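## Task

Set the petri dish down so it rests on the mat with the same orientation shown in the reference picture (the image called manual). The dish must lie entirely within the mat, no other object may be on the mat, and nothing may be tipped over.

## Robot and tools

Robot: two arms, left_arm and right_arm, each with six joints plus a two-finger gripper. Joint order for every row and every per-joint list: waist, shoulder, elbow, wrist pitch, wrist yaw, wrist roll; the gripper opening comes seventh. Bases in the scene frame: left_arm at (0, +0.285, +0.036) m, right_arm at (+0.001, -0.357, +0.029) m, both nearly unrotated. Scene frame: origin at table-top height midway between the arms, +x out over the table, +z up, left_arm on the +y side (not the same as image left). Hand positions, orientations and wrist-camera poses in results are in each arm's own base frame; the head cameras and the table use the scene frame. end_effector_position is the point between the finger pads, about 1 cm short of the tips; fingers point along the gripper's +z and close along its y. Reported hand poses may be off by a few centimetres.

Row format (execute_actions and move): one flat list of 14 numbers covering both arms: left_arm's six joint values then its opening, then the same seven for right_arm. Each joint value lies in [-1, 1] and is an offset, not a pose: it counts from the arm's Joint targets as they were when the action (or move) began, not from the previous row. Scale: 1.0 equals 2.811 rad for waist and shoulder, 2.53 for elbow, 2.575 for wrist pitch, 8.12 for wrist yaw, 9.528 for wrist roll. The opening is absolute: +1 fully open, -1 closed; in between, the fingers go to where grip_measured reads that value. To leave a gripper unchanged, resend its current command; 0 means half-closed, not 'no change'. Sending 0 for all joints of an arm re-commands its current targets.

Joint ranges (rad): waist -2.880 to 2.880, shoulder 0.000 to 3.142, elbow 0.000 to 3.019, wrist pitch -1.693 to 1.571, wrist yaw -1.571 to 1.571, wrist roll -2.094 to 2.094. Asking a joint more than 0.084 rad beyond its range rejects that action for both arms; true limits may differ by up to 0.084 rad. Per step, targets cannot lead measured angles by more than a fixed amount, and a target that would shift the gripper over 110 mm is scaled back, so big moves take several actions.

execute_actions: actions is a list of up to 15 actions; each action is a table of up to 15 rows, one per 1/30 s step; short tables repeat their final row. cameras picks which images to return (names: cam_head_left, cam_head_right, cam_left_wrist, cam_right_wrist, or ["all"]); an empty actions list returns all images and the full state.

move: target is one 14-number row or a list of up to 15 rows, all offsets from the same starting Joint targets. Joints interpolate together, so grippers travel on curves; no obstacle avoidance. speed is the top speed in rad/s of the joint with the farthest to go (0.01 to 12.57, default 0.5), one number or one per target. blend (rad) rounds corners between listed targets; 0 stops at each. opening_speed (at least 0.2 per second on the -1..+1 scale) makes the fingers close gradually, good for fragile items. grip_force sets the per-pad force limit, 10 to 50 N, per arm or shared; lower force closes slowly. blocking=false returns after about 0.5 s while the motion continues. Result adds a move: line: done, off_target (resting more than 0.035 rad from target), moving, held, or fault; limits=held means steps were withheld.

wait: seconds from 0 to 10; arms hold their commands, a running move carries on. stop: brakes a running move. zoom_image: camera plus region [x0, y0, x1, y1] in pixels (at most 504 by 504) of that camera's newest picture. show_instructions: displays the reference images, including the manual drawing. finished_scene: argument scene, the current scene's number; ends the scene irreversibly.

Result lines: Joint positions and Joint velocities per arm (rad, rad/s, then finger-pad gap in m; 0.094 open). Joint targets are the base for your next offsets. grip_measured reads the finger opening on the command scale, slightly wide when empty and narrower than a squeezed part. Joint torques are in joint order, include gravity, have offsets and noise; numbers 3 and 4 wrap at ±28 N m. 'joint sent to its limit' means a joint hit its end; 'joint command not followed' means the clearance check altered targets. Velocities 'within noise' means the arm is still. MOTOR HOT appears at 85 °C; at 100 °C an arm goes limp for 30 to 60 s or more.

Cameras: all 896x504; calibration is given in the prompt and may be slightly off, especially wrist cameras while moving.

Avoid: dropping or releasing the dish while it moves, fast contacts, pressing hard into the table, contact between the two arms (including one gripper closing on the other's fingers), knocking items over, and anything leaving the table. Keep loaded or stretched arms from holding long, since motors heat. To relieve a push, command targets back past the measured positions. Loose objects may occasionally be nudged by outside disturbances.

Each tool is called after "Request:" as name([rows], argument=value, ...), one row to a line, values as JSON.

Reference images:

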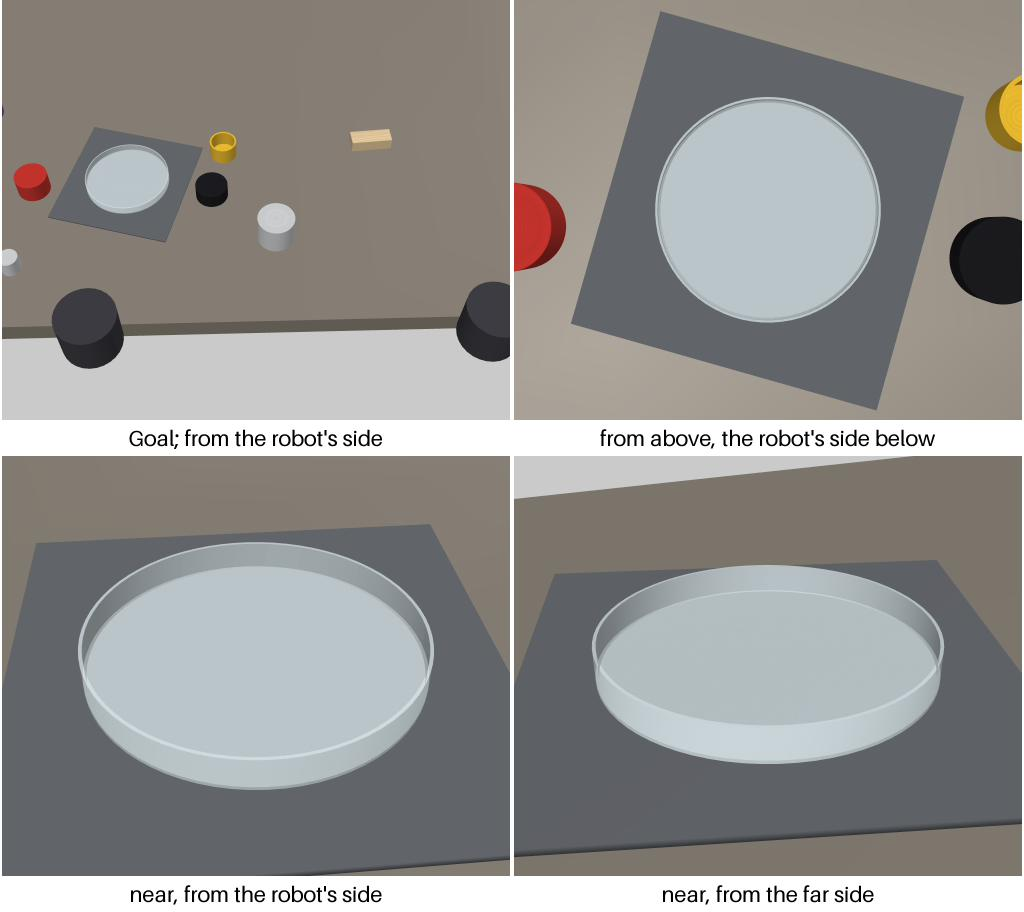

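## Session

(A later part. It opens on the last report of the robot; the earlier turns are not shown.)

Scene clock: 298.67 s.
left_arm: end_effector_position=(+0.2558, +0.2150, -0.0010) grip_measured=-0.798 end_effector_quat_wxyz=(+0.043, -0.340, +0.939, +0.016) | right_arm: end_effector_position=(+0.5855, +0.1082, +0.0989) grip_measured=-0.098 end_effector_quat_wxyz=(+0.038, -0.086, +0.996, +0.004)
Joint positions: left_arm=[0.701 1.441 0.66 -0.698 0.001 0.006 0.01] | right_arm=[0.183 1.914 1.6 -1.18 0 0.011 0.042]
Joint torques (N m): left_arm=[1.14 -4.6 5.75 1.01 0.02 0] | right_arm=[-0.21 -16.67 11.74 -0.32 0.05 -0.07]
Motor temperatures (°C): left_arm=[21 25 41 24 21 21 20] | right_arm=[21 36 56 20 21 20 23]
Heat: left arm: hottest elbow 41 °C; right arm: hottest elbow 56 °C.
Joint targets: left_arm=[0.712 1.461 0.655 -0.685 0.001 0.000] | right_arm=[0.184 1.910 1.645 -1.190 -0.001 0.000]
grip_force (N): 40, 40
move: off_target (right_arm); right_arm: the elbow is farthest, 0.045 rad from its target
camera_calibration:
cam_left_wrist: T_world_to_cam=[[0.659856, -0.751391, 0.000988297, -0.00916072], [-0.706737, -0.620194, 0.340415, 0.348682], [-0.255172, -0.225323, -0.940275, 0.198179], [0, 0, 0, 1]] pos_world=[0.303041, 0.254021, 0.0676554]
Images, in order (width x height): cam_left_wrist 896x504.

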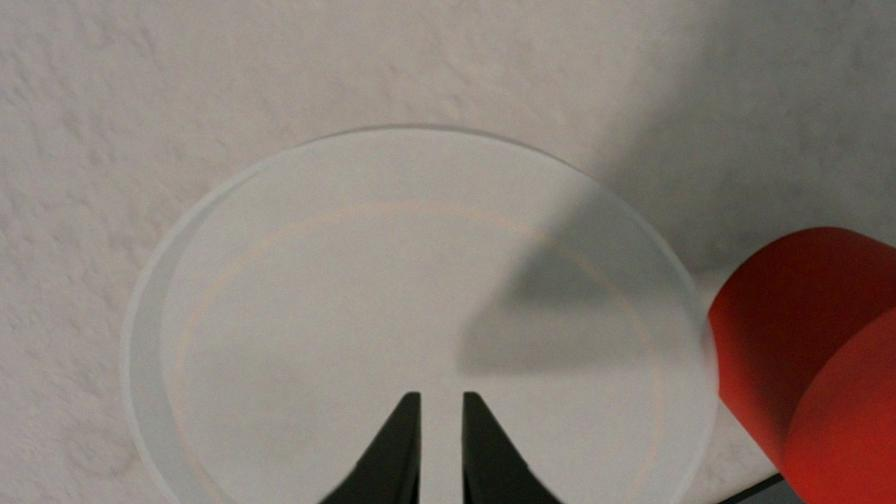

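Request:
move([
  [0,0.0125,0,0.0136,0,0,-0.8, 0,0,0,0,0,0,-0.1],
  [0.0245,0.0299,0.0206,0.0126,0,0,-0.8, 0,0,0,0,0,0,-0.1],
], speed=0.06, cameras=["cam_left_wrist"])

Scene clock: 320.73 s.
left_arm: end_effector_position=(+0.2519, +0.2370, -0.0140) grip_measured=-0.798 end_effector_quat_wxyz=(+0.041, -0.367, +0.929, +0.013) | right_arm: end_effector_position=(+0.5855, +0.1082, +0.0989) grip_measured=-0.098 end_effector_quat_wxyz=(+0.038, -0.086, +0.996, +0.004)
Joint positions: left_arm=[0.759 1.505 0.683 -0.663 0.006 0.006 0.01] | right_arm=[0.183 1.914 1.6 -1.18 0 0.011 0.042]
Joint torques (N m): left_arm=[1.85 -3.66 7.9 0.96 -0.24 0] | right_arm=[-0.26 -16.73 11.74 -0.32 0.05 -0.07]
Motor temperatures (°C): left_arm=[21 26 39 24 21 21 20] | right_arm=[21 37 59 20 21 20 23]
Heat: left arm: hottest elbow 39 °C; right arm: hottest elbow 59 °C.
Joint targets: left_arm=[0.781 1.545 0.707 -0.652 0.000 0.000] | right_arm=[0.184 1.910 1.645 -1.190 -0.001 0.000]
grip_force (N): 40, 40
move: off_target (left_arm, right_arm); left_arm: the shoulder is farthest, 0.040 rad from its target; right_arm: the elbow is farthest, 0.045 rad from its target
camera_calibration:
cam_left_wrist: T_world_to_cam=[[0.702487, -0.711666, 0.00659361, -0.0100587], [-0.669377, -0.657541, 0.345795, 0.363415], [-0.241755, -0.24733, -0.938287, 0.191817], [0, 0, 0, 1]] pos_world=[0.296701, 0.279244, 0.0543786]
Images, in order (width x height): cam_left_wrist 896x504.

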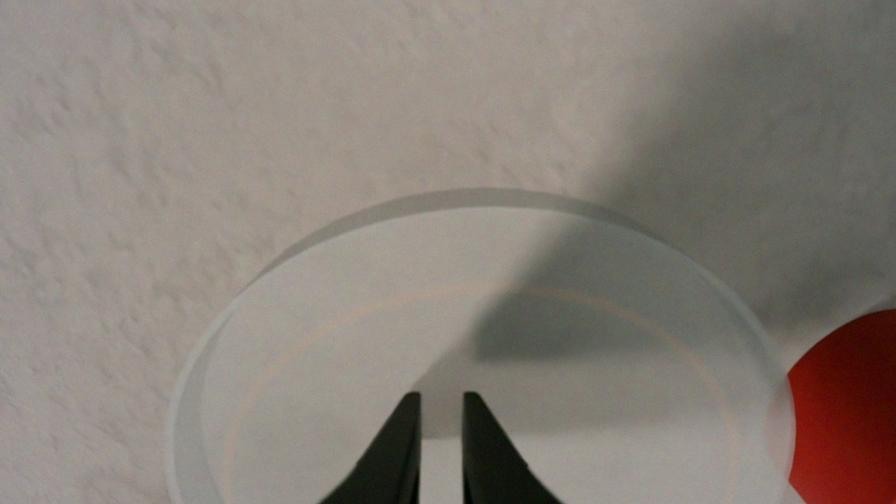

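Request:
move(target=[0.0245,0.0174,0.0206,-0.001,0,0,-0.8, 0,0,0,0,0,0,-0.1], speed=0.06, cameras=["cam_left_wrist"])

Scene clock: 336.23 s.
left_arm: end_effector_position=(+0.2499, +0.2693, -0.0140) grip_measured=-0.798 end_effector_quat_wxyz=(+0.044, -0.399, +0.916, +0.016) | right_arm: end_effector_position=(+0.5855, +0.1082, +0.0989) grip_measured=-0.098 end_effector_quat_wxyz=(+0.038, -0.086, +0.996, +0.004)
Joint positions: left_arm=[0.827 1.55 0.736 -0.663 0.007 0.006 0.01] | right_arm=[0.183 1.914 1.6 -1.18 0 0.011 0.042]
Joint torques (N m): left_arm=[1.9 -4.07 7.87 0.88 -0.27 0] | right_arm=[-0.21 -16.67 11.74 -0.31 0.05 -0.07]
Motor temperatures (°C): left_arm=[21 25 39 24 21 21 20] | right_arm=[21 37 61 20 21 20 23]
Heat: left arm: hottest elbow 39 °C; right arm: hottest elbow 61 °C.
Joint targets: left_arm=[0.850 1.594 0.759 -0.655 0.000 0.000] | right_arm=[0.184 1.910 1.645 -1.190 -0.001 0.000]
grip_force (N): 40, 40
move: off_target (left_arm, right_arm); left_arm: the shoulder is farthest, 0.044 rad from its target; right_arm: the elbow is farthest, 0.045 rad from its target
camera_calibration:
cam_left_wrist: T_world_to_cam=[[0.749057, -0.662463, 0.00749033, -0.0106251], [-0.625299, -0.703209, 0.338375, 0.384567], [-0.218894, -0.258146, -0.940982, 0.196387], [0, 0, 0, 1]] pos_world=[0.291416, 0.314089, 0.0547484]
Images, in order (width x height): cam_left_wrist 896x504.

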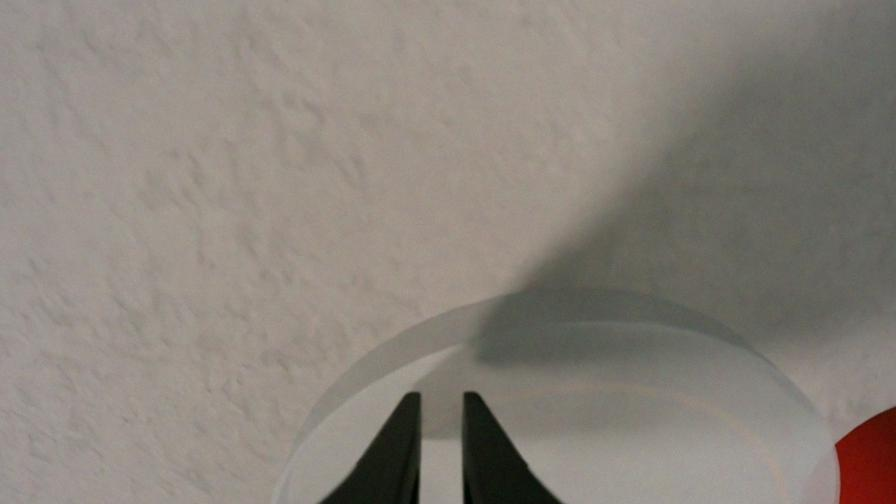

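Request:
move([
  [0,-0.08,0,-0.09,0,0,-0.8, 0,0,0,0,0,0,-0.1],
  [-0.154,-0.0996,0.0439,-0.1456,0,0,0.9, 0,0,0,0,0,0,-0.1],
], speed=0.6, opening_speed=2, cameras=["cam_left_wrist"])

Scene clock: 390.47 s.
left_arm: end_effector_position=(+0.3128, +0.1406, +0.0824) grip_measured=+0.897 end_effector_quat_wxyz=(+0.023, -0.208, +0.978, +0.004) | right_arm: end_effector_position=(+0.5855, +0.1082, +0.0989) grip_measured=-0.098 end_effector_quat_wxyz=(+0.038, -0.086, +0.996, +0.004)
Joint positions: left_arm=[0.424 1.328 0.824 -1.019 0.001 0.006 0.089] | right_arm=[0.183 1.914 1.6 -1.18 0 0.011 0.042]
Joint torques (N m): left_arm=[-0.21 -6.77 11.23 0.05 -0.02 0] | right_arm=[-0.21 -16.73 11.74 -0.31 0.06 -0.07]
Motor temperatures (°C): left_arm=[21 25 41 24 21 21 19] | right_arm=[21 38 63 20 21 20 22]
Heat: left arm: hottest elbow 41 °C; right arm: hottest elbow 63 °C.
Joint targets: left_arm=[0.417 1.313 0.870 -1.030 0.000 0.000] | right_arm=[0.184 1.910 1.645 -1.190 -0.001 0.000]
grip_force (N): 40, 40
move: off_target (left_arm, right_arm); target 2's new numbers were sent with left_arm's elbow 0.046 rad from that target; left_arm: the elbow is farthest, 0.046 rad from its target; right_arm: the elbow is farthest, 0.045 rad from its target
camera_calibration:
cam_left_wrist: T_world_to_cam=[[0.430271, -0.902699, 0.000951689, -0.00962702], [-0.834665, -0.397441, 0.381281, 0.319637], [-0.343804, -0.164849, -0.924459, 0.292267], [0, 0, 0, 1]] pos_world=[0.371414, 0.166526, 0.148326]
Images, in order (width x height): cam_left_wrist 896x504.

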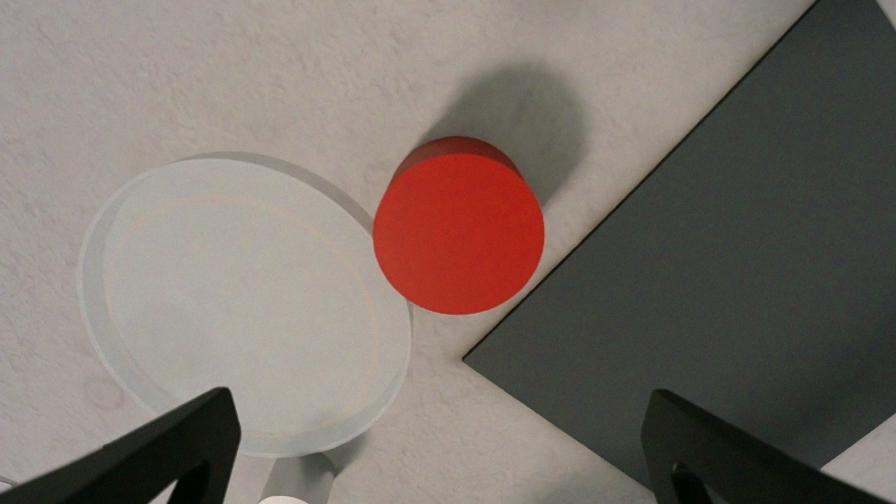

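Request:
move([
  [-0.0057,0.0655,-0.0585,0.1196,0,0,0.9, 0,0,0,0,0,0,-0.1],
  [-0.0057,0.0655,-0.0585,0.1196,0,0,-1, 0,0,0,0,0,0,-0.1],
], speed=0.4, opening_speed=0.7, cameras=["cam_left_wrist"])

Scene clock: 410.07 s.
left_arm: end_effector_position=(+0.3243, +0.1420, +0.0049) grip_measured=+0.244 end_effector_quat_wxyz=(+0.040, -0.203, +0.978, +0.008) | right_arm: end_effector_position=(+0.5855, +0.1082, +0.0989) grip_measured=-0.098 end_effector_quat_wxyz=(+0.038, -0.086, +0.996, +0.004)
Joint positions: left_arm=[0.415 1.481 0.727 -0.735 0.001 0.006 0.058] | right_arm=[0.183 1.914 1.6 -1.18 0 0.011 0.042]
Joint torques (N m): left_arm=[-0.62 -5.42 5.98 1.05 -0.02 0] | right_arm=[-0.21 -16.67 11.74 -0.32 0.05 -0.07]
Motor temperatures (°C): left_arm=[21 26 41 24 21 21 20] | right_arm=[21 38 64 20 21 20 22]
Heat: left arm: hottest elbow 41 °C; right arm: hottest elbow 64 °C.
Joint targets: left_arm=[0.401 1.498 0.722 -0.722 0.000 0.000] | right_arm=[0.184 1.910 1.645 -1.190 -0.001 0.000]
grip_force (N): 40, 40
move: off_target (right_arm); right_arm: the elbow is farthest, 0.045 rad from its target
camera_calibration:
cam_left_wrist: T_world_to_cam=[[0.421237, -0.906949, 0.0016002, -0.00976917], [-0.849811, -0.394082, 0.350029, 0.363949], [-0.316828, -0.148805, -0.936737, 0.213904], [0, 0, 0, 1]] pos_world=[0.381174, 0.166395, 0.072995]
Images, in order (width x height): cam_left_wrist 896x504.

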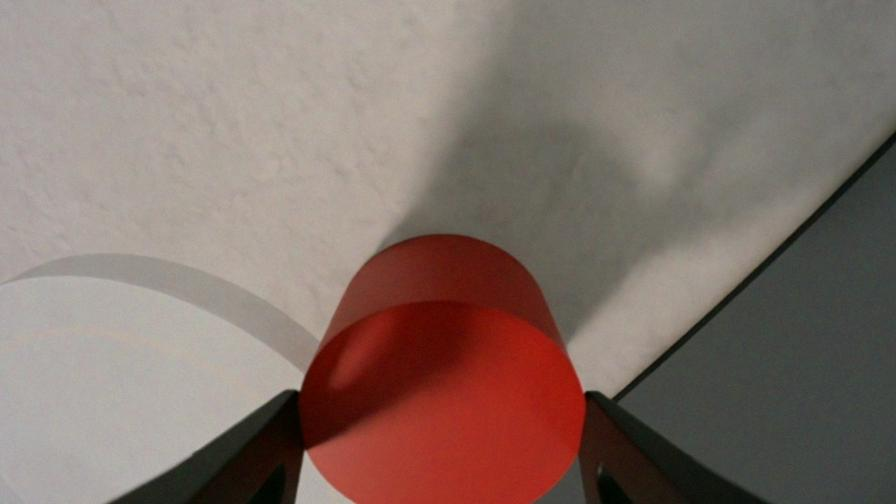

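Request:
move([
  [0,-0.0655,0.0585,-0.1196,0,0,-1, 0,0,0,0,0,0,-0.1],
  [-0.4144,-0.0655,0.0585,-0.1196,0,0,-1, 0,0,0,0,0,0,-0.1],
  [-0.4144,0,0,0,0,0,-1, 0,0,0,0,0,0,-0.1],
  [-0.4144,0,0,0,0,0,0.6, 0,0,0,0,0,0,-0.1],
  [-0.4144,-0.0655,0.0585,-0.1196,0,0,0.6, 0,0,0,0,0,0,-0.1],
  [0.2135,-0.1565,-0.0482,-0.1196,0,0.1044,-0.7, 0,0,0,0,0,0,-0.1],
], speed=[0.6,1.2,0.5,0.5,0.6,1.2], opening_speed=3, blend=[0.05,0.05,0,0,0.05,0], cameras=["cam_left_wrist","cam_head_left"])

Scene clock: 461.80 s.
left_arm: end_effector_position=(+0.1445, +0.2196, +0.0774) grip_measured=-0.698 end_effector_quat_wxyz=(+0.024, -0.002, +0.999, +0.036) | right_arm: end_effector_position=(+0.5855, +0.1082, +0.0989) grip_measured=-0.098 end_effector_quat_wxyz=(+0.038, -0.086, +0.996, +0.004)
Joint positions: left_arm=[0.991 1.071 0.607 -1.02 0 0.986 0.014] | right_arm=[0.183 1.914 1.6 -1.18 0 0.011 0.042]
Joint torques (N m): left_arm=[1.08 -3.66 7.19 0.1 0.11 0.14] | right_arm=[-0.21 -16.73 11.74 -0.31 0.05 -0.07]
Motor temperatures (°C): left_arm=[21 25 39 24 21 21 20] | right_arm=[21 38 65 20 21 20 22]
Heat: left arm: hottest elbow 39 °C; right arm: hottest elbow 65 °C.
Joint targets: left_arm=[1.001 1.057 0.600 -1.030 0.001 0.994] | right_arm=[0.184 1.910 1.645 -1.190 -0.001 0.000]
grip_force (N): 40, 40
move: off_target (right_arm); right_arm: the elbow is farthest, 0.045 rad from its target
camera_calibration:
cam_left_wrist: T_world_to_cam=[[0.0318876, -0.996906, -0.0718402, 0.218026], [-0.923844, -0.0568285, 0.378527, 0.150814], [-0.381438, 0.0542989, -0.922798, 0.199974], [0, 0, 0, 1]] pos_world=[0.208654, 0.215063, 0.143111]
Images, in order (width x height): cam_head_left 896x504, cam_left_wrist 896x504.

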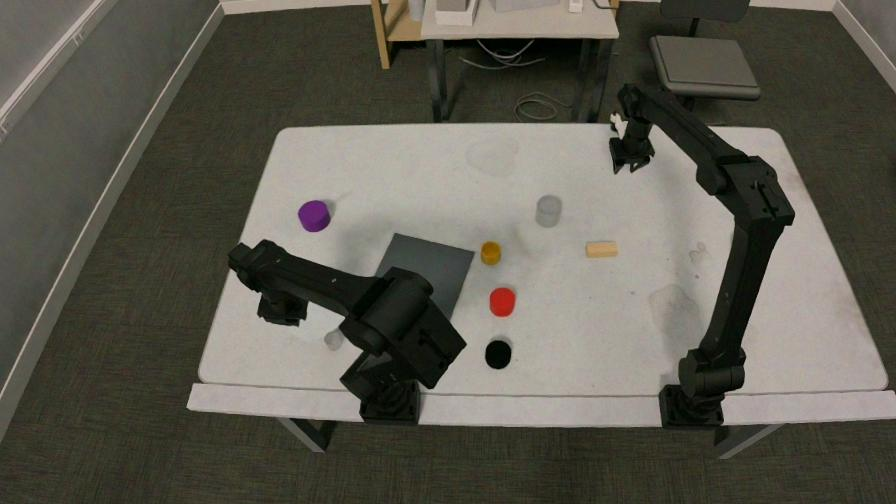

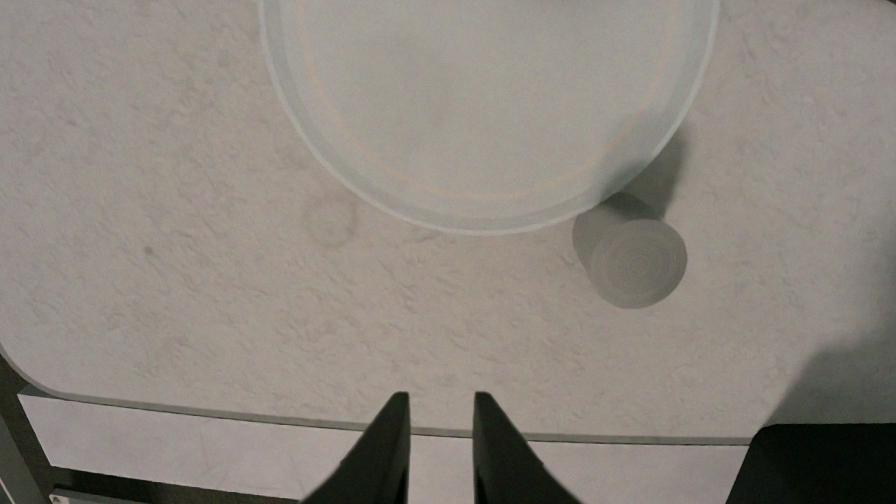

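Request:
move([
  [0.0235,0.0758,-0.0672,0.1417,0,0.0069,-0.7, 0,0,0,0,0,0,-0.1],
  [-0.0298,0.1046,-0.03,0.146,0,-0.0088,-0.7, 0,0,0,0,0,0,-0.1],
  [-0.073,0.1353,0.006,0.1467,0,-0.0215,-0.7, 0,0,0,0,0,0,-0.1],
], speed=[0.4,0.12,0.12], blend=[0,0.05,0], cameras=["cam_left_wrist","cam_head_left"])

Scene clock: 491.90 s.
left_arm: end_effector_position=(+0.2082, +0.2179, -0.0176) grip_measured=-0.698 end_effector_quat_wxyz=(+0.022, -0.006, +0.999, +0.022) | right_arm: end_effector_position=(+0.5855, +0.1082, +0.0989) grip_measured=-0.098 end_effector_quat_wxyz=(+0.038, -0.086, +0.996, +0.004)
Joint positions: left_arm=[0.81 1.42 0.576 -0.665 0 0.798 0.014] | right_arm=[0.183 1.914 1.6 -1.18 0 0.011 0.042]
Joint torques (N m): left_arm=[-0.62 -3.9 8.91 1.01 0.1 -0.03] | right_arm=[-0.21 -16.73 11.74 -0.31 0.05 -0.07]
Motor temperatures (°C): left_arm=[21 25 40 24 21 21 20] | right_arm=[21 38 65 20 21 20 22]
Heat: left arm: hottest elbow 40 °C; right arm: hottest elbow 65 °C.
Joint targets: left_arm=[0.796 1.438 0.615 -0.652 0.001 0.789] | right_arm=[0.184 1.910 1.645 -1.190 -0.001 0.000]
grip_force (N): 40, 40
move: off_target (left_arm, right_arm); left_arm: the elbow is farthest, 0.039 rad from its target; right_arm: the elbow is farthest, 0.045 rad from its target
camera_calibration:
cam_left_wrist: T_world_to_cam=[[0.0383481, -0.998267, -0.0446351, 0.206779], [-0.92198, -0.0525716, 0.383653, 0.244312], [-0.385334, 0.0264403, -0.922398, 0.143575], [0, 0, 0, 1]] pos_world=[0.272646, 0.215469, 0.0479318]
Images, in order (width x height): cam_head_left 896x504, cam_left_wrist 896x504.

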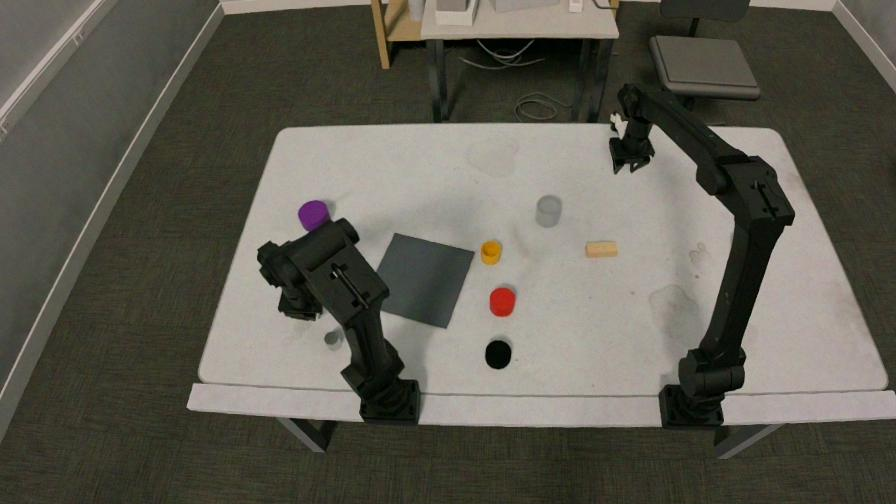

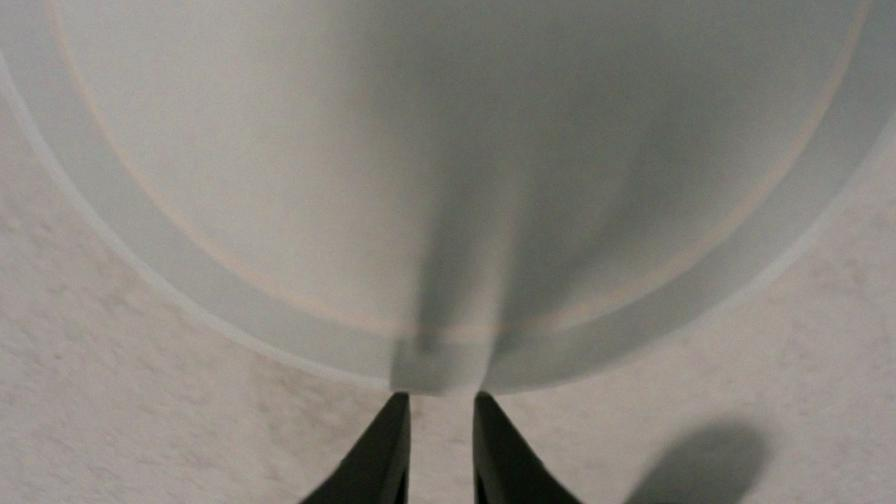

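Request:
move([
  [0.013,-0.0132,-0.0158,0,0,0.005,-0.7, 0,0,0,0,0,0,-0.1],
  [0.013,-0.0132,-0.0158,0,0,0.005,0.2, 0,0,0,0,0,0,-0.1],
  [-0.0503,0.0428,0.0571,-0.0054,0,0.0093,0.2, 0,0,0,0,0,0,-0.1],
  [-0.1114,0.0986,0.1379,-0.0239,0,0.0151,0.2, 0,0,0,0,0,0,-0.1],
], speed=[0.2,0.2,0.18,0.2], blend=[0,0,0.05,0], opening_speed=2, cameras=["cam_left_wrist","cam_head_left"])

Scene clock: 549.40 s.
left_arm: end_effector_position=(+0.3818, +0.2048, -0.0147) grip_measured=+0.198 end_effector_quat_wxyz=(+0.037, +0.214, +0.976, +0.031) | right_arm: end_effector_position=(+0.5855, +0.1082, +0.0989) grip_measured=-0.098 end_effector_quat_wxyz=(+0.038, -0.086, +0.996, +0.004)
Joint positions: left_arm=[0.493 1.692 0.922 -0.703 0 0.925 0.056] | right_arm=[0.183 1.914 1.6 -1.18 0 0.011 0.042]
Joint torques (N m): left_arm=[-0.38 -7.59 9.62 0.1 0.11 0.18] | right_arm=[-0.21 -16.67 11.73 -0.32 0.05 -0.07]
Motor temperatures (°C): left_arm=[21 25 39 24 21 21 20] | right_arm=[21 39 66 20 21 20 22]
Heat: left arm: hottest elbow 39 °C; right arm: hottest elbow 66 °C.
Joint targets: left_arm=[0.483 1.715 0.964 -0.714 0.001 0.934] | right_arm=[0.184 1.910 1.645 -1.190 -0.001 0.000]
grip_force (N): 40, 40
move: off_target (left_arm, right_arm); left_arm: the elbow is farthest, 0.042 rad from its target; right_arm: the elbow is farthest, 0.045 rad from its target
camera_calibration:
cam_left_wrist: T_world_to_cam=[[-0.391155, -0.917095, -0.077039, 0.334155], [-0.865974, 0.338423, 0.368184, 0.300809], [-0.311588, 0.210731, -0.926556, 0.14762], [0, 0, 0, 1]] pos_world=[0.437196, 0.173544, 0.051768]
Images, in order (width x height): cam_head_left 896x504, cam_left_wrist 896x504.

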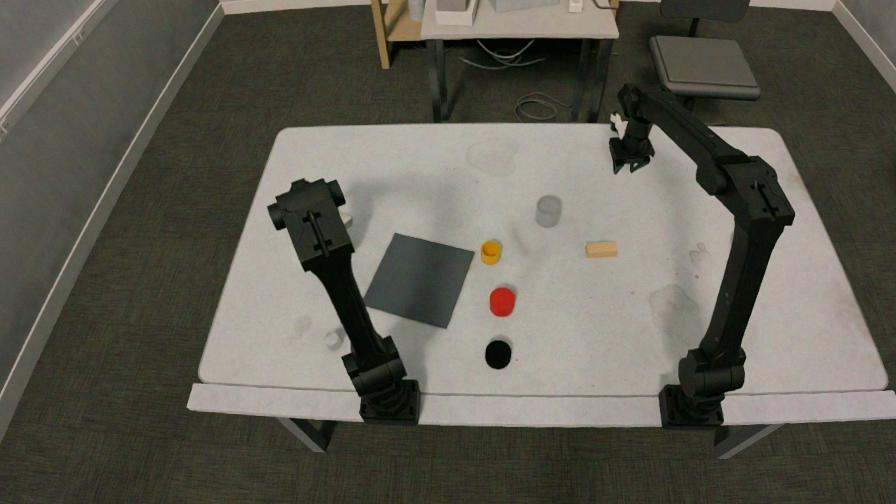

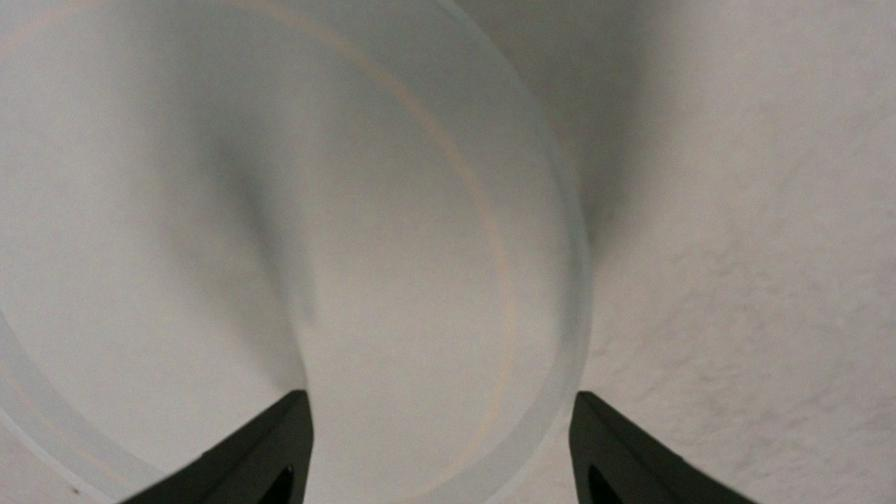

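Request:
move(target=[0.03,-0.07,0,-0.078,0,0,0.2, 0,0,0,0,0,0,-0.1], speed=0.5, cameras=["cam_left_wrist","cam_head_left"])

Request:
zoom_image(camera="cam_head_left", region=[270, 150, 470, 290])

Scene clock: 560.60 s.
left_arm: end_effector_position=(+0.3441, +0.2147, +0.0512) grip_measured=+0.198 end_effector_quat_wxyz=(+0.027, +0.182, +0.983, +0.025) | right_arm: end_effector_position=(+0.5855, +0.1082, +0.0989) grip_measured=-0.098 end_effector_quat_wxyz=(+0.038, -0.086, +0.996, +0.004)
Joint positions: left_arm=[0.559 1.521 0.927 -0.904 0 0.926 0.056] | right_arm=[0.183 1.914 1.6 -1.18 0 0.011 0.042]
Joint torques (N m): left_arm=[0.85 -7.94 10.14 0.06 0.11 0.13] | right_arm=[-0.21 -16.73 11.73 -0.32 0.05 -0.07]
Motor temperatures (°C): left_arm=[21 25 41 24 21 21 20] | right_arm=[21 39 66 20 20 20 22]
Heat: left arm: hottest elbow 41 °C; right arm: hottest elbow 66 °C.
Joint targets: left_arm=[0.567 1.518 0.964 -0.914 0.001 0.934] | right_arm=[0.184 1.910 1.645 -1.190 -0.001 0.000]
grip_force (N): 40, 40
move: off_target (left_arm, right_arm); left_arm: the elbow is farthest, 0.037 rad from its target; right_arm: the elbow is farthest, 0.045 rad from its target
camera_calibration:
cam_left_wrist: T_world_to_cam=[[-0.332205, -0.941364, -0.0589468, 0.317543], [-0.878676, 0.286152, 0.382158, 0.255483], [-0.342882, 0.17875, -0.922215, 0.212253], [0, 0, 0, 1]] pos_world=[0.402754, 0.187876, 0.116826]
Images, in order (width x height): cam_head_left 896x504, cam_left_wrist 896x504.

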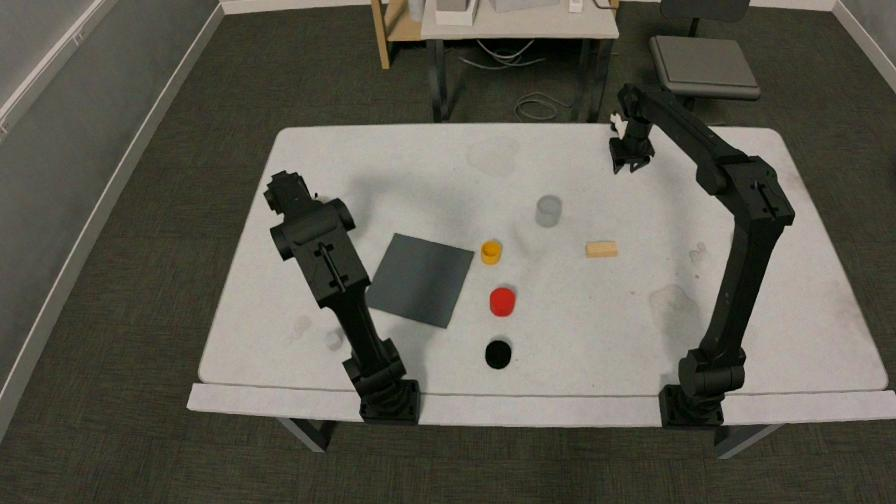

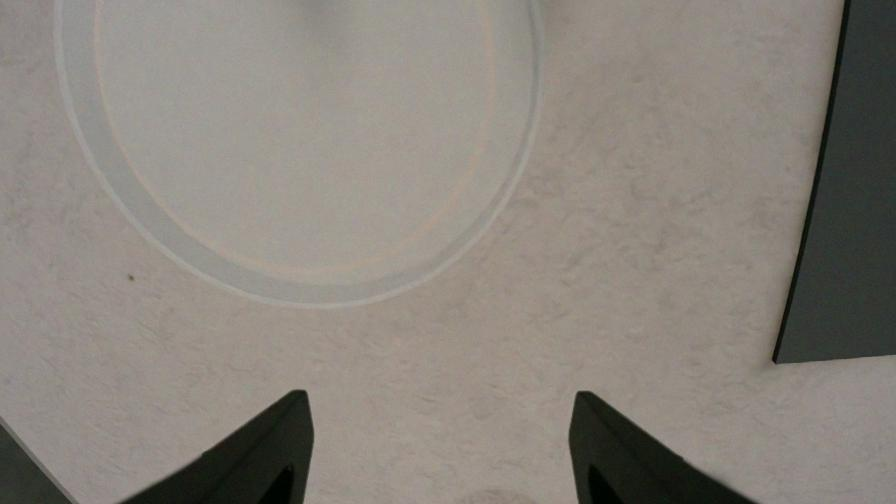

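Scaled by 2.520 from the camera's 896x504 image, which has a finer 1280x720 frame.

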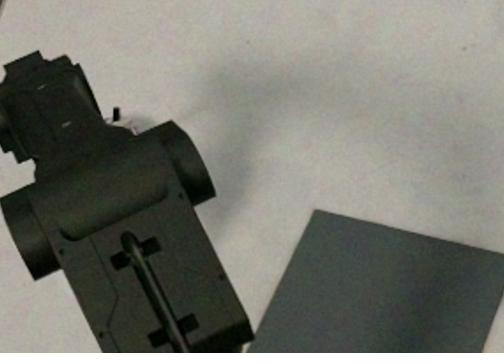

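Request:
move(target=[0.0598,0.0498,0.0538,-0.0035,0,0.0793,-0.35, 0,0,0,0,0,0,-0.1], speed=0.6, opening_speed=2, cameras=["cam_left_wrist","cam_head_left"])

Scene clock: 589.13 s.
left_arm: end_effector_position=(+0.3388, +0.2991, +0.0468) grip_measured=-0.348 end_effector_quat_wxyz=(+0.014, +0.460, +0.887, +0.035) | right_arm: end_effector_position=(+0.5855, +0.1082, +0.0989) grip_measured=-0.098 end_effector_quat_wxyz=(+0.038, -0.086, +0.996, +0.004)
Joint positions: left_arm=[0.724 1.635 1.054 -0.913 0 1.68 0.031] | right_arm=[0.183 1.914 1.6 -1.18 0 0.011 0.042]
Joint torques (N m): left_arm=[1.08 -7.77 10.92 0.02 0.12 0.13] | right_arm=[-0.21 -16.73 11.73 -0.31 0.05 -0.07]
Motor temperatures (°C): left_arm=[21 26 45 24 21 21 19] | right_arm=[21 39 66 20 20 20 22]
Heat: left arm: hottest elbow 45 °C; right arm: hottest elbow 66 °C.
Joint targets: left_arm=[0.735 1.658 1.100 -0.924 0.001 1.689] | right_arm=[0.184 1.910 1.645 -1.190 -0.001 0.000]
grip_force (N): 40, 40
move: off_target (left_arm, right_arm); left_arm: the elbow is farthest, 0.047 rad from its target; right_arm: the elbow is farthest, 0.045 rad from its target
camera_calibration:
cam_left_wrist: T_world_to_cam=[[-0.799406, -0.595887, -0.0766087, 0.450781], [-0.565879, 0.703972, 0.429192, -0.0047882], [-0.201819, 0.38645, -0.899959, 0.0802765], [0, 0, 0, 1]] pos_world=[0.373849, 0.240962, 0.108834]
Images, in order (width x height): cam_head_left 896x504, cam_left_wrist 896x504.

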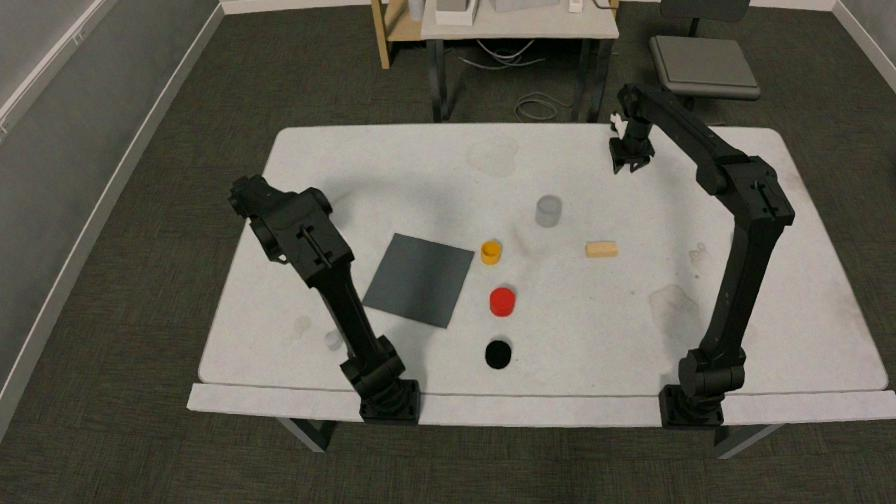

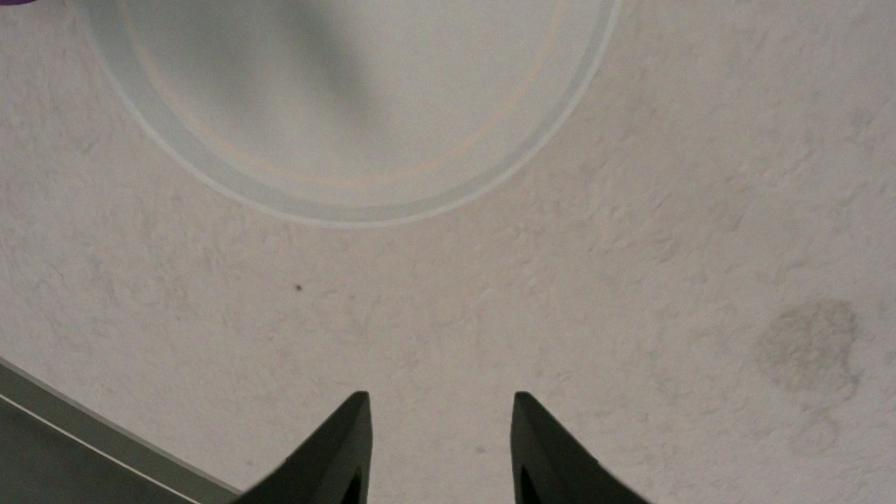

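Request:
move([
  [0.006,0.0605,0,0.0625,0,-0.0056,-0.35, 0,0,0,0,0,0,-0.1],
  [-0.0799,0.0615,0.003,0.0615,0,-0.0284,-0.35, 0,0,0,0,0,0,-0.1],
], speed=[0.3,0.15], cameras=["cam_left_wrist","cam_head_left"])

Request:
zoom_image(camera="cam_head_left", region=[270, 150, 470, 290])

Scene clock: 616.13 s.
left_arm: end_effector_position=(+0.4093, +0.2346, -0.0238) grip_measured=-0.348 end_effector_quat_wxyz=(+0.015, +0.437, +0.899, +0.022) | right_arm: end_effector_position=(+0.5855, +0.1082, +0.0989) grip_measured=-0.098 end_effector_quat_wxyz=(+0.038, -0.086, +0.996, +0.004)
Joint positions: left_arm=[0.521 1.81 1.067 -0.775 0 1.427 0.031] | right_arm=[0.183 1.914 1.6 -1.18 0 0.011 0.042]
Joint torques (N m): left_arm=[-0.38 -9.17 9.63 0.81 0.14 -0.02] | right_arm=[-0.21 -16.73 11.74 -0.31 0.05 -0.07]
Motor temperatures (°C): left_arm=[21 26 43 24 21 21 19] | right_arm=[21 39 66 20 20 20 22]
Heat: left arm: hottest elbow 43 °C; right arm: hottest elbow 66 °C.
Joint targets: left_arm=[0.511 1.831 1.108 -0.765 0.001 1.418] | right_arm=[0.184 1.910 1.645 -1.190 -0.001 0.000]
grip_force (N): 40, 40
move: off_target (left_arm, right_arm); left_arm: the elbow is farthest, 0.041 rad from its target; right_arm: the elbow is farthest, 0.045 rad from its target
camera_calibration:
cam_left_wrist: T_world_to_cam=[[-0.769246, -0.636724, -0.0533161, 0.460998], [-0.596675, 0.685994, 0.416404, 0.127324], [-0.22856, 0.352129, -0.907615, 0.0747172], [0, 0, 0, 1]] pos_world=[0.44767, 0.179875, 0.039375]
Images, in order (width x height): cam_head_left 896x504, cam_left_wrist 896x504.

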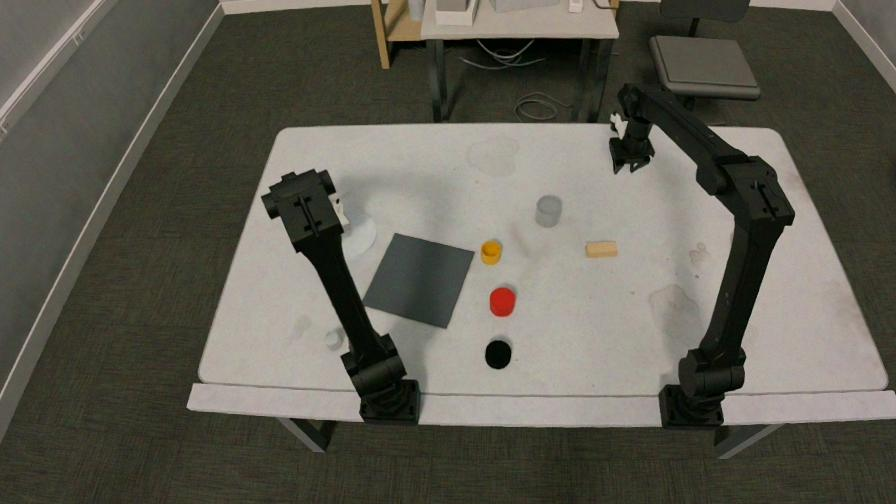

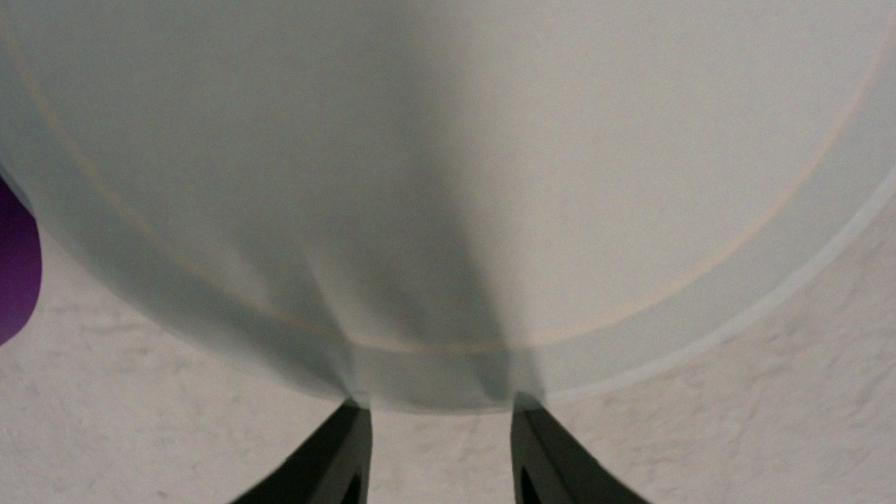

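Scaled by 2.520 from the camera's 896x504 image, which has a finer 1280x720 frame.

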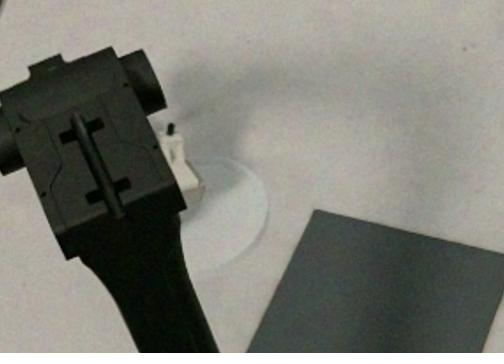

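Request:
move([
  [0.0125,-0.043,-0.0704,0.0245,0,-0.0486,-0.35, 0,0,0,0,0,0,-0.1],
  [-0.0366,-0.0096,-0.013,0.0091,0,-0.0606,-0.35, 0,0,0,0,0,0,-0.1],
  [-0.0705,0.0245,0.0455,-0.0113,0,-0.0705,-0.35, 0,0,0,0,0,0,-0.1],
], speed=[0.25,0.18,0.18], blend=[0,0.05,0], cameras=["cam_left_wrist","cam_head_left"])

Request:
zoom_image(camera="cam_head_left", region=[270, 150, 470, 290])

Scene clock: 657.30 s.
left_arm: end_effector_position=(+0.4894, +0.1636, -0.0195) grip_measured=-0.348 end_effector_quat_wxyz=(+0.040, +0.214, +0.976, +0.024) | right_arm: end_effector_position=(+0.5855, +0.1082, +0.0989) grip_measured=-0.098 end_effector_quat_wxyz=(+0.038, -0.086, +0.996, +0.004)
Joint positions: left_arm=[0.323 1.873 1.179 -0.784 -0.001 0.756 0.031] | right_arm=[0.183 1.914 1.6 -1.18 0 0.011 0.042]
Joint torques (N m): left_arm=[-0.44 -9.93 10.21 0.1 0.12 -0.03] | right_arm=[-0.26 -16.73 11.74 -0.32 0.05 -0.07]
Motor temperatures (°C): left_arm=[21 27 45 24 21 21 19] | right_arm=[21 39 67 20 20 20 22]
Heat: left arm: hottest elbow 45 °C; right arm: hottest elbow 67 °C.
Joint targets: left_arm=[0.312 1.900 1.223 -0.794 0.001 0.747] | right_arm=[0.184 1.910 1.645 -1.190 -0.001 0.000]
grip_force (N): 40, 40
move: off_target (left_arm, right_arm); left_arm: the elbow is farthest, 0.044 rad from its target; right_arm: the elbow is farthest, 0.045 rad from its target
camera_calibration:
cam_left_wrist: T_world_to_cam=[[-0.392274, -0.917654, -0.0634997, 0.338984], [-0.866293, 0.345343, 0.360935, 0.408592], [-0.309284, 0.196595, -0.930427, 0.186458], [0, 0, 0, 1]] pos_world=[0.544604, 0.133309, 0.0475362]
Images, in order (width x height): cam_head_left 896x504, cam_left_wrist 896x504.

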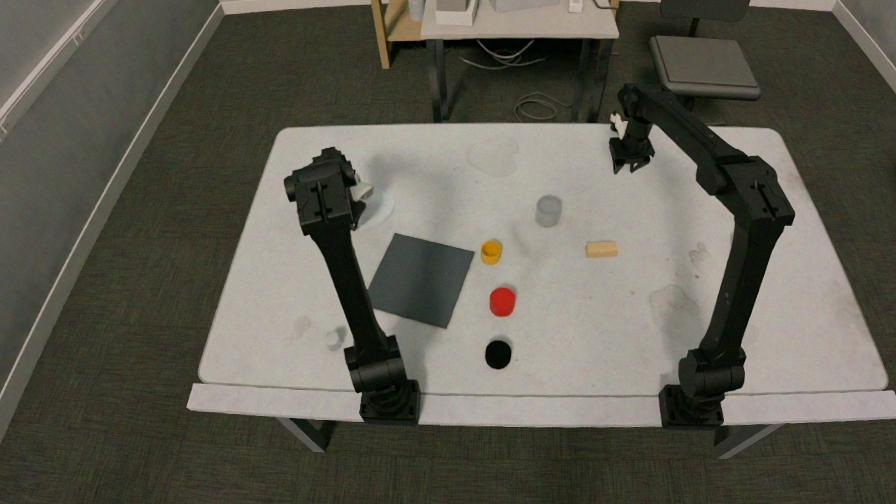

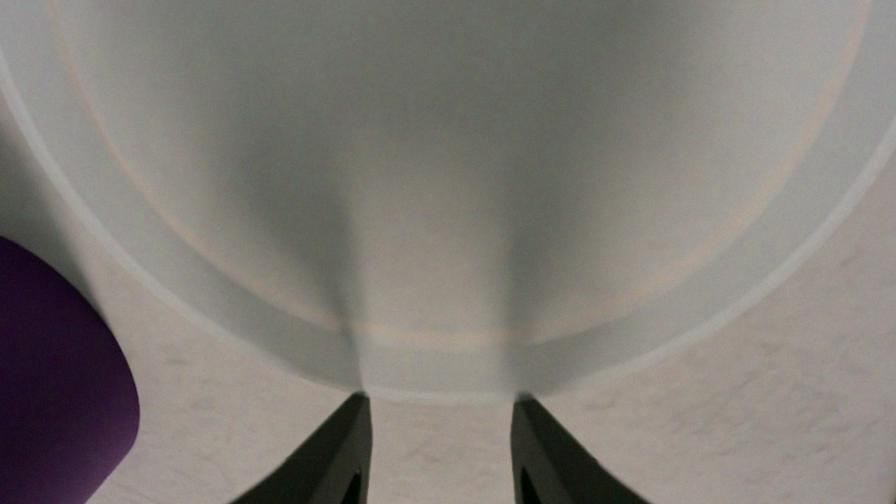

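Scaled by 2.520 from the camera's 896x504 image, which has a finer 1280x720 frame.

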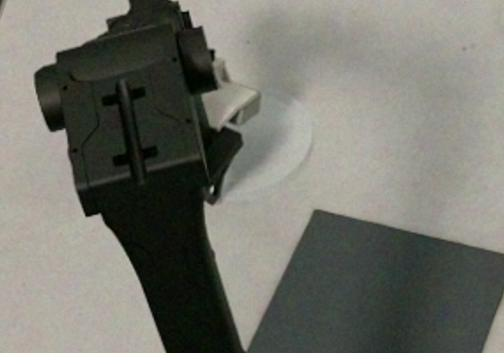

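Request:
move([
  [0,-0.0534,0,-0.0583,0,0,-0.35, 0,0,0,0,0,0,-0.1],
  [0.032,0.048,0.1787,-0.1208,0,0.1276,-0.35, 0,0,0,0,0,0,-0.1],
], speed=[0.4,0.9], blend=[0.03,0], cameras=["cam_left_wrist"])

Scene clock: 689.47 s.
left_arm: end_effector_position=(+0.5743, +0.2365, +0.0562) grip_measured=-0.348 end_effector_quat_wxyz=(+0.018, +0.703, +0.709, +0.044) | right_arm: end_effector_position=(+0.5855, +0.1082, +0.0989) grip_measured=-0.098 end_effector_quat_wxyz=(+0.038, -0.086, +0.996, +0.004)
Joint positions: left_arm=[0.391 2.006 1.625 -1.095 -0.001 1.954 0.031] | right_arm=[0.183 1.914 1.6 -1.18 0 0.011 0.042]
Joint torques (N m): left_arm=[1.14 -12.57 11.99 0.02 0.14 0.12] | right_arm=[-0.21 -16.73 11.74 -0.31 0.05 -0.07]
Motor temperatures (°C): left_arm=[21 26 47 24 21 21 19] | right_arm=[21 39 67 20 20 20 22]
Heat: left arm: hottest elbow 47 °C; right arm: hottest elbow 67 °C.
Joint targets: left_arm=[0.402 2.035 1.675 -1.105 0.001 1.963] | right_arm=[0.184 1.910 1.645 -1.190 -0.001 0.000]
grip_force (N): 40, 40
move: off_target (left_arm, right_arm); left_arm: the elbow is farthest, 0.050 rad from its target; right_arm: the elbow is farthest, 0.045 rad from its target
camera_calibration:
cam_left_wrist: T_world_to_cam=[[-0.995429, -0.0326297, -0.0897612, 0.582554], [-0.0700084, 0.888571, 0.453365, -0.161364], [0.064966, 0.457577, -0.886794, -0.0103746], [0, 0, 0, 1]] pos_world=[0.569268, 0.167139, 0.116247]
Images, in order (width x height): cam_left_wrist 896x504.

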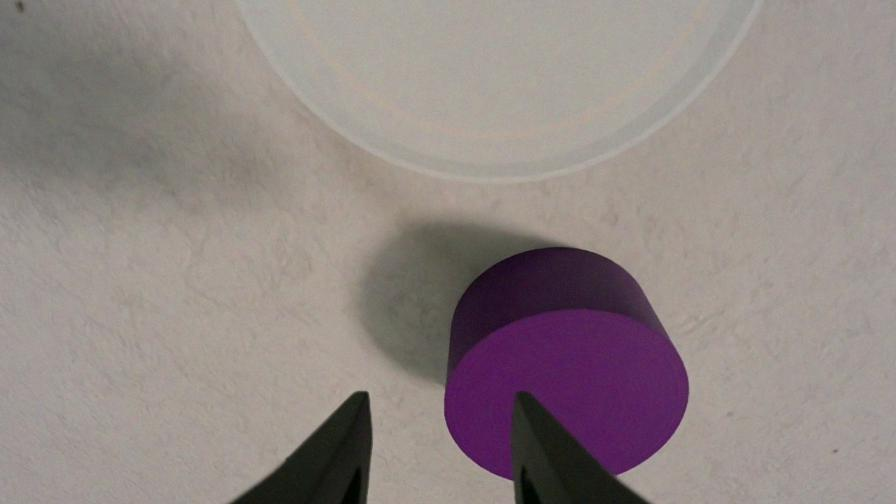

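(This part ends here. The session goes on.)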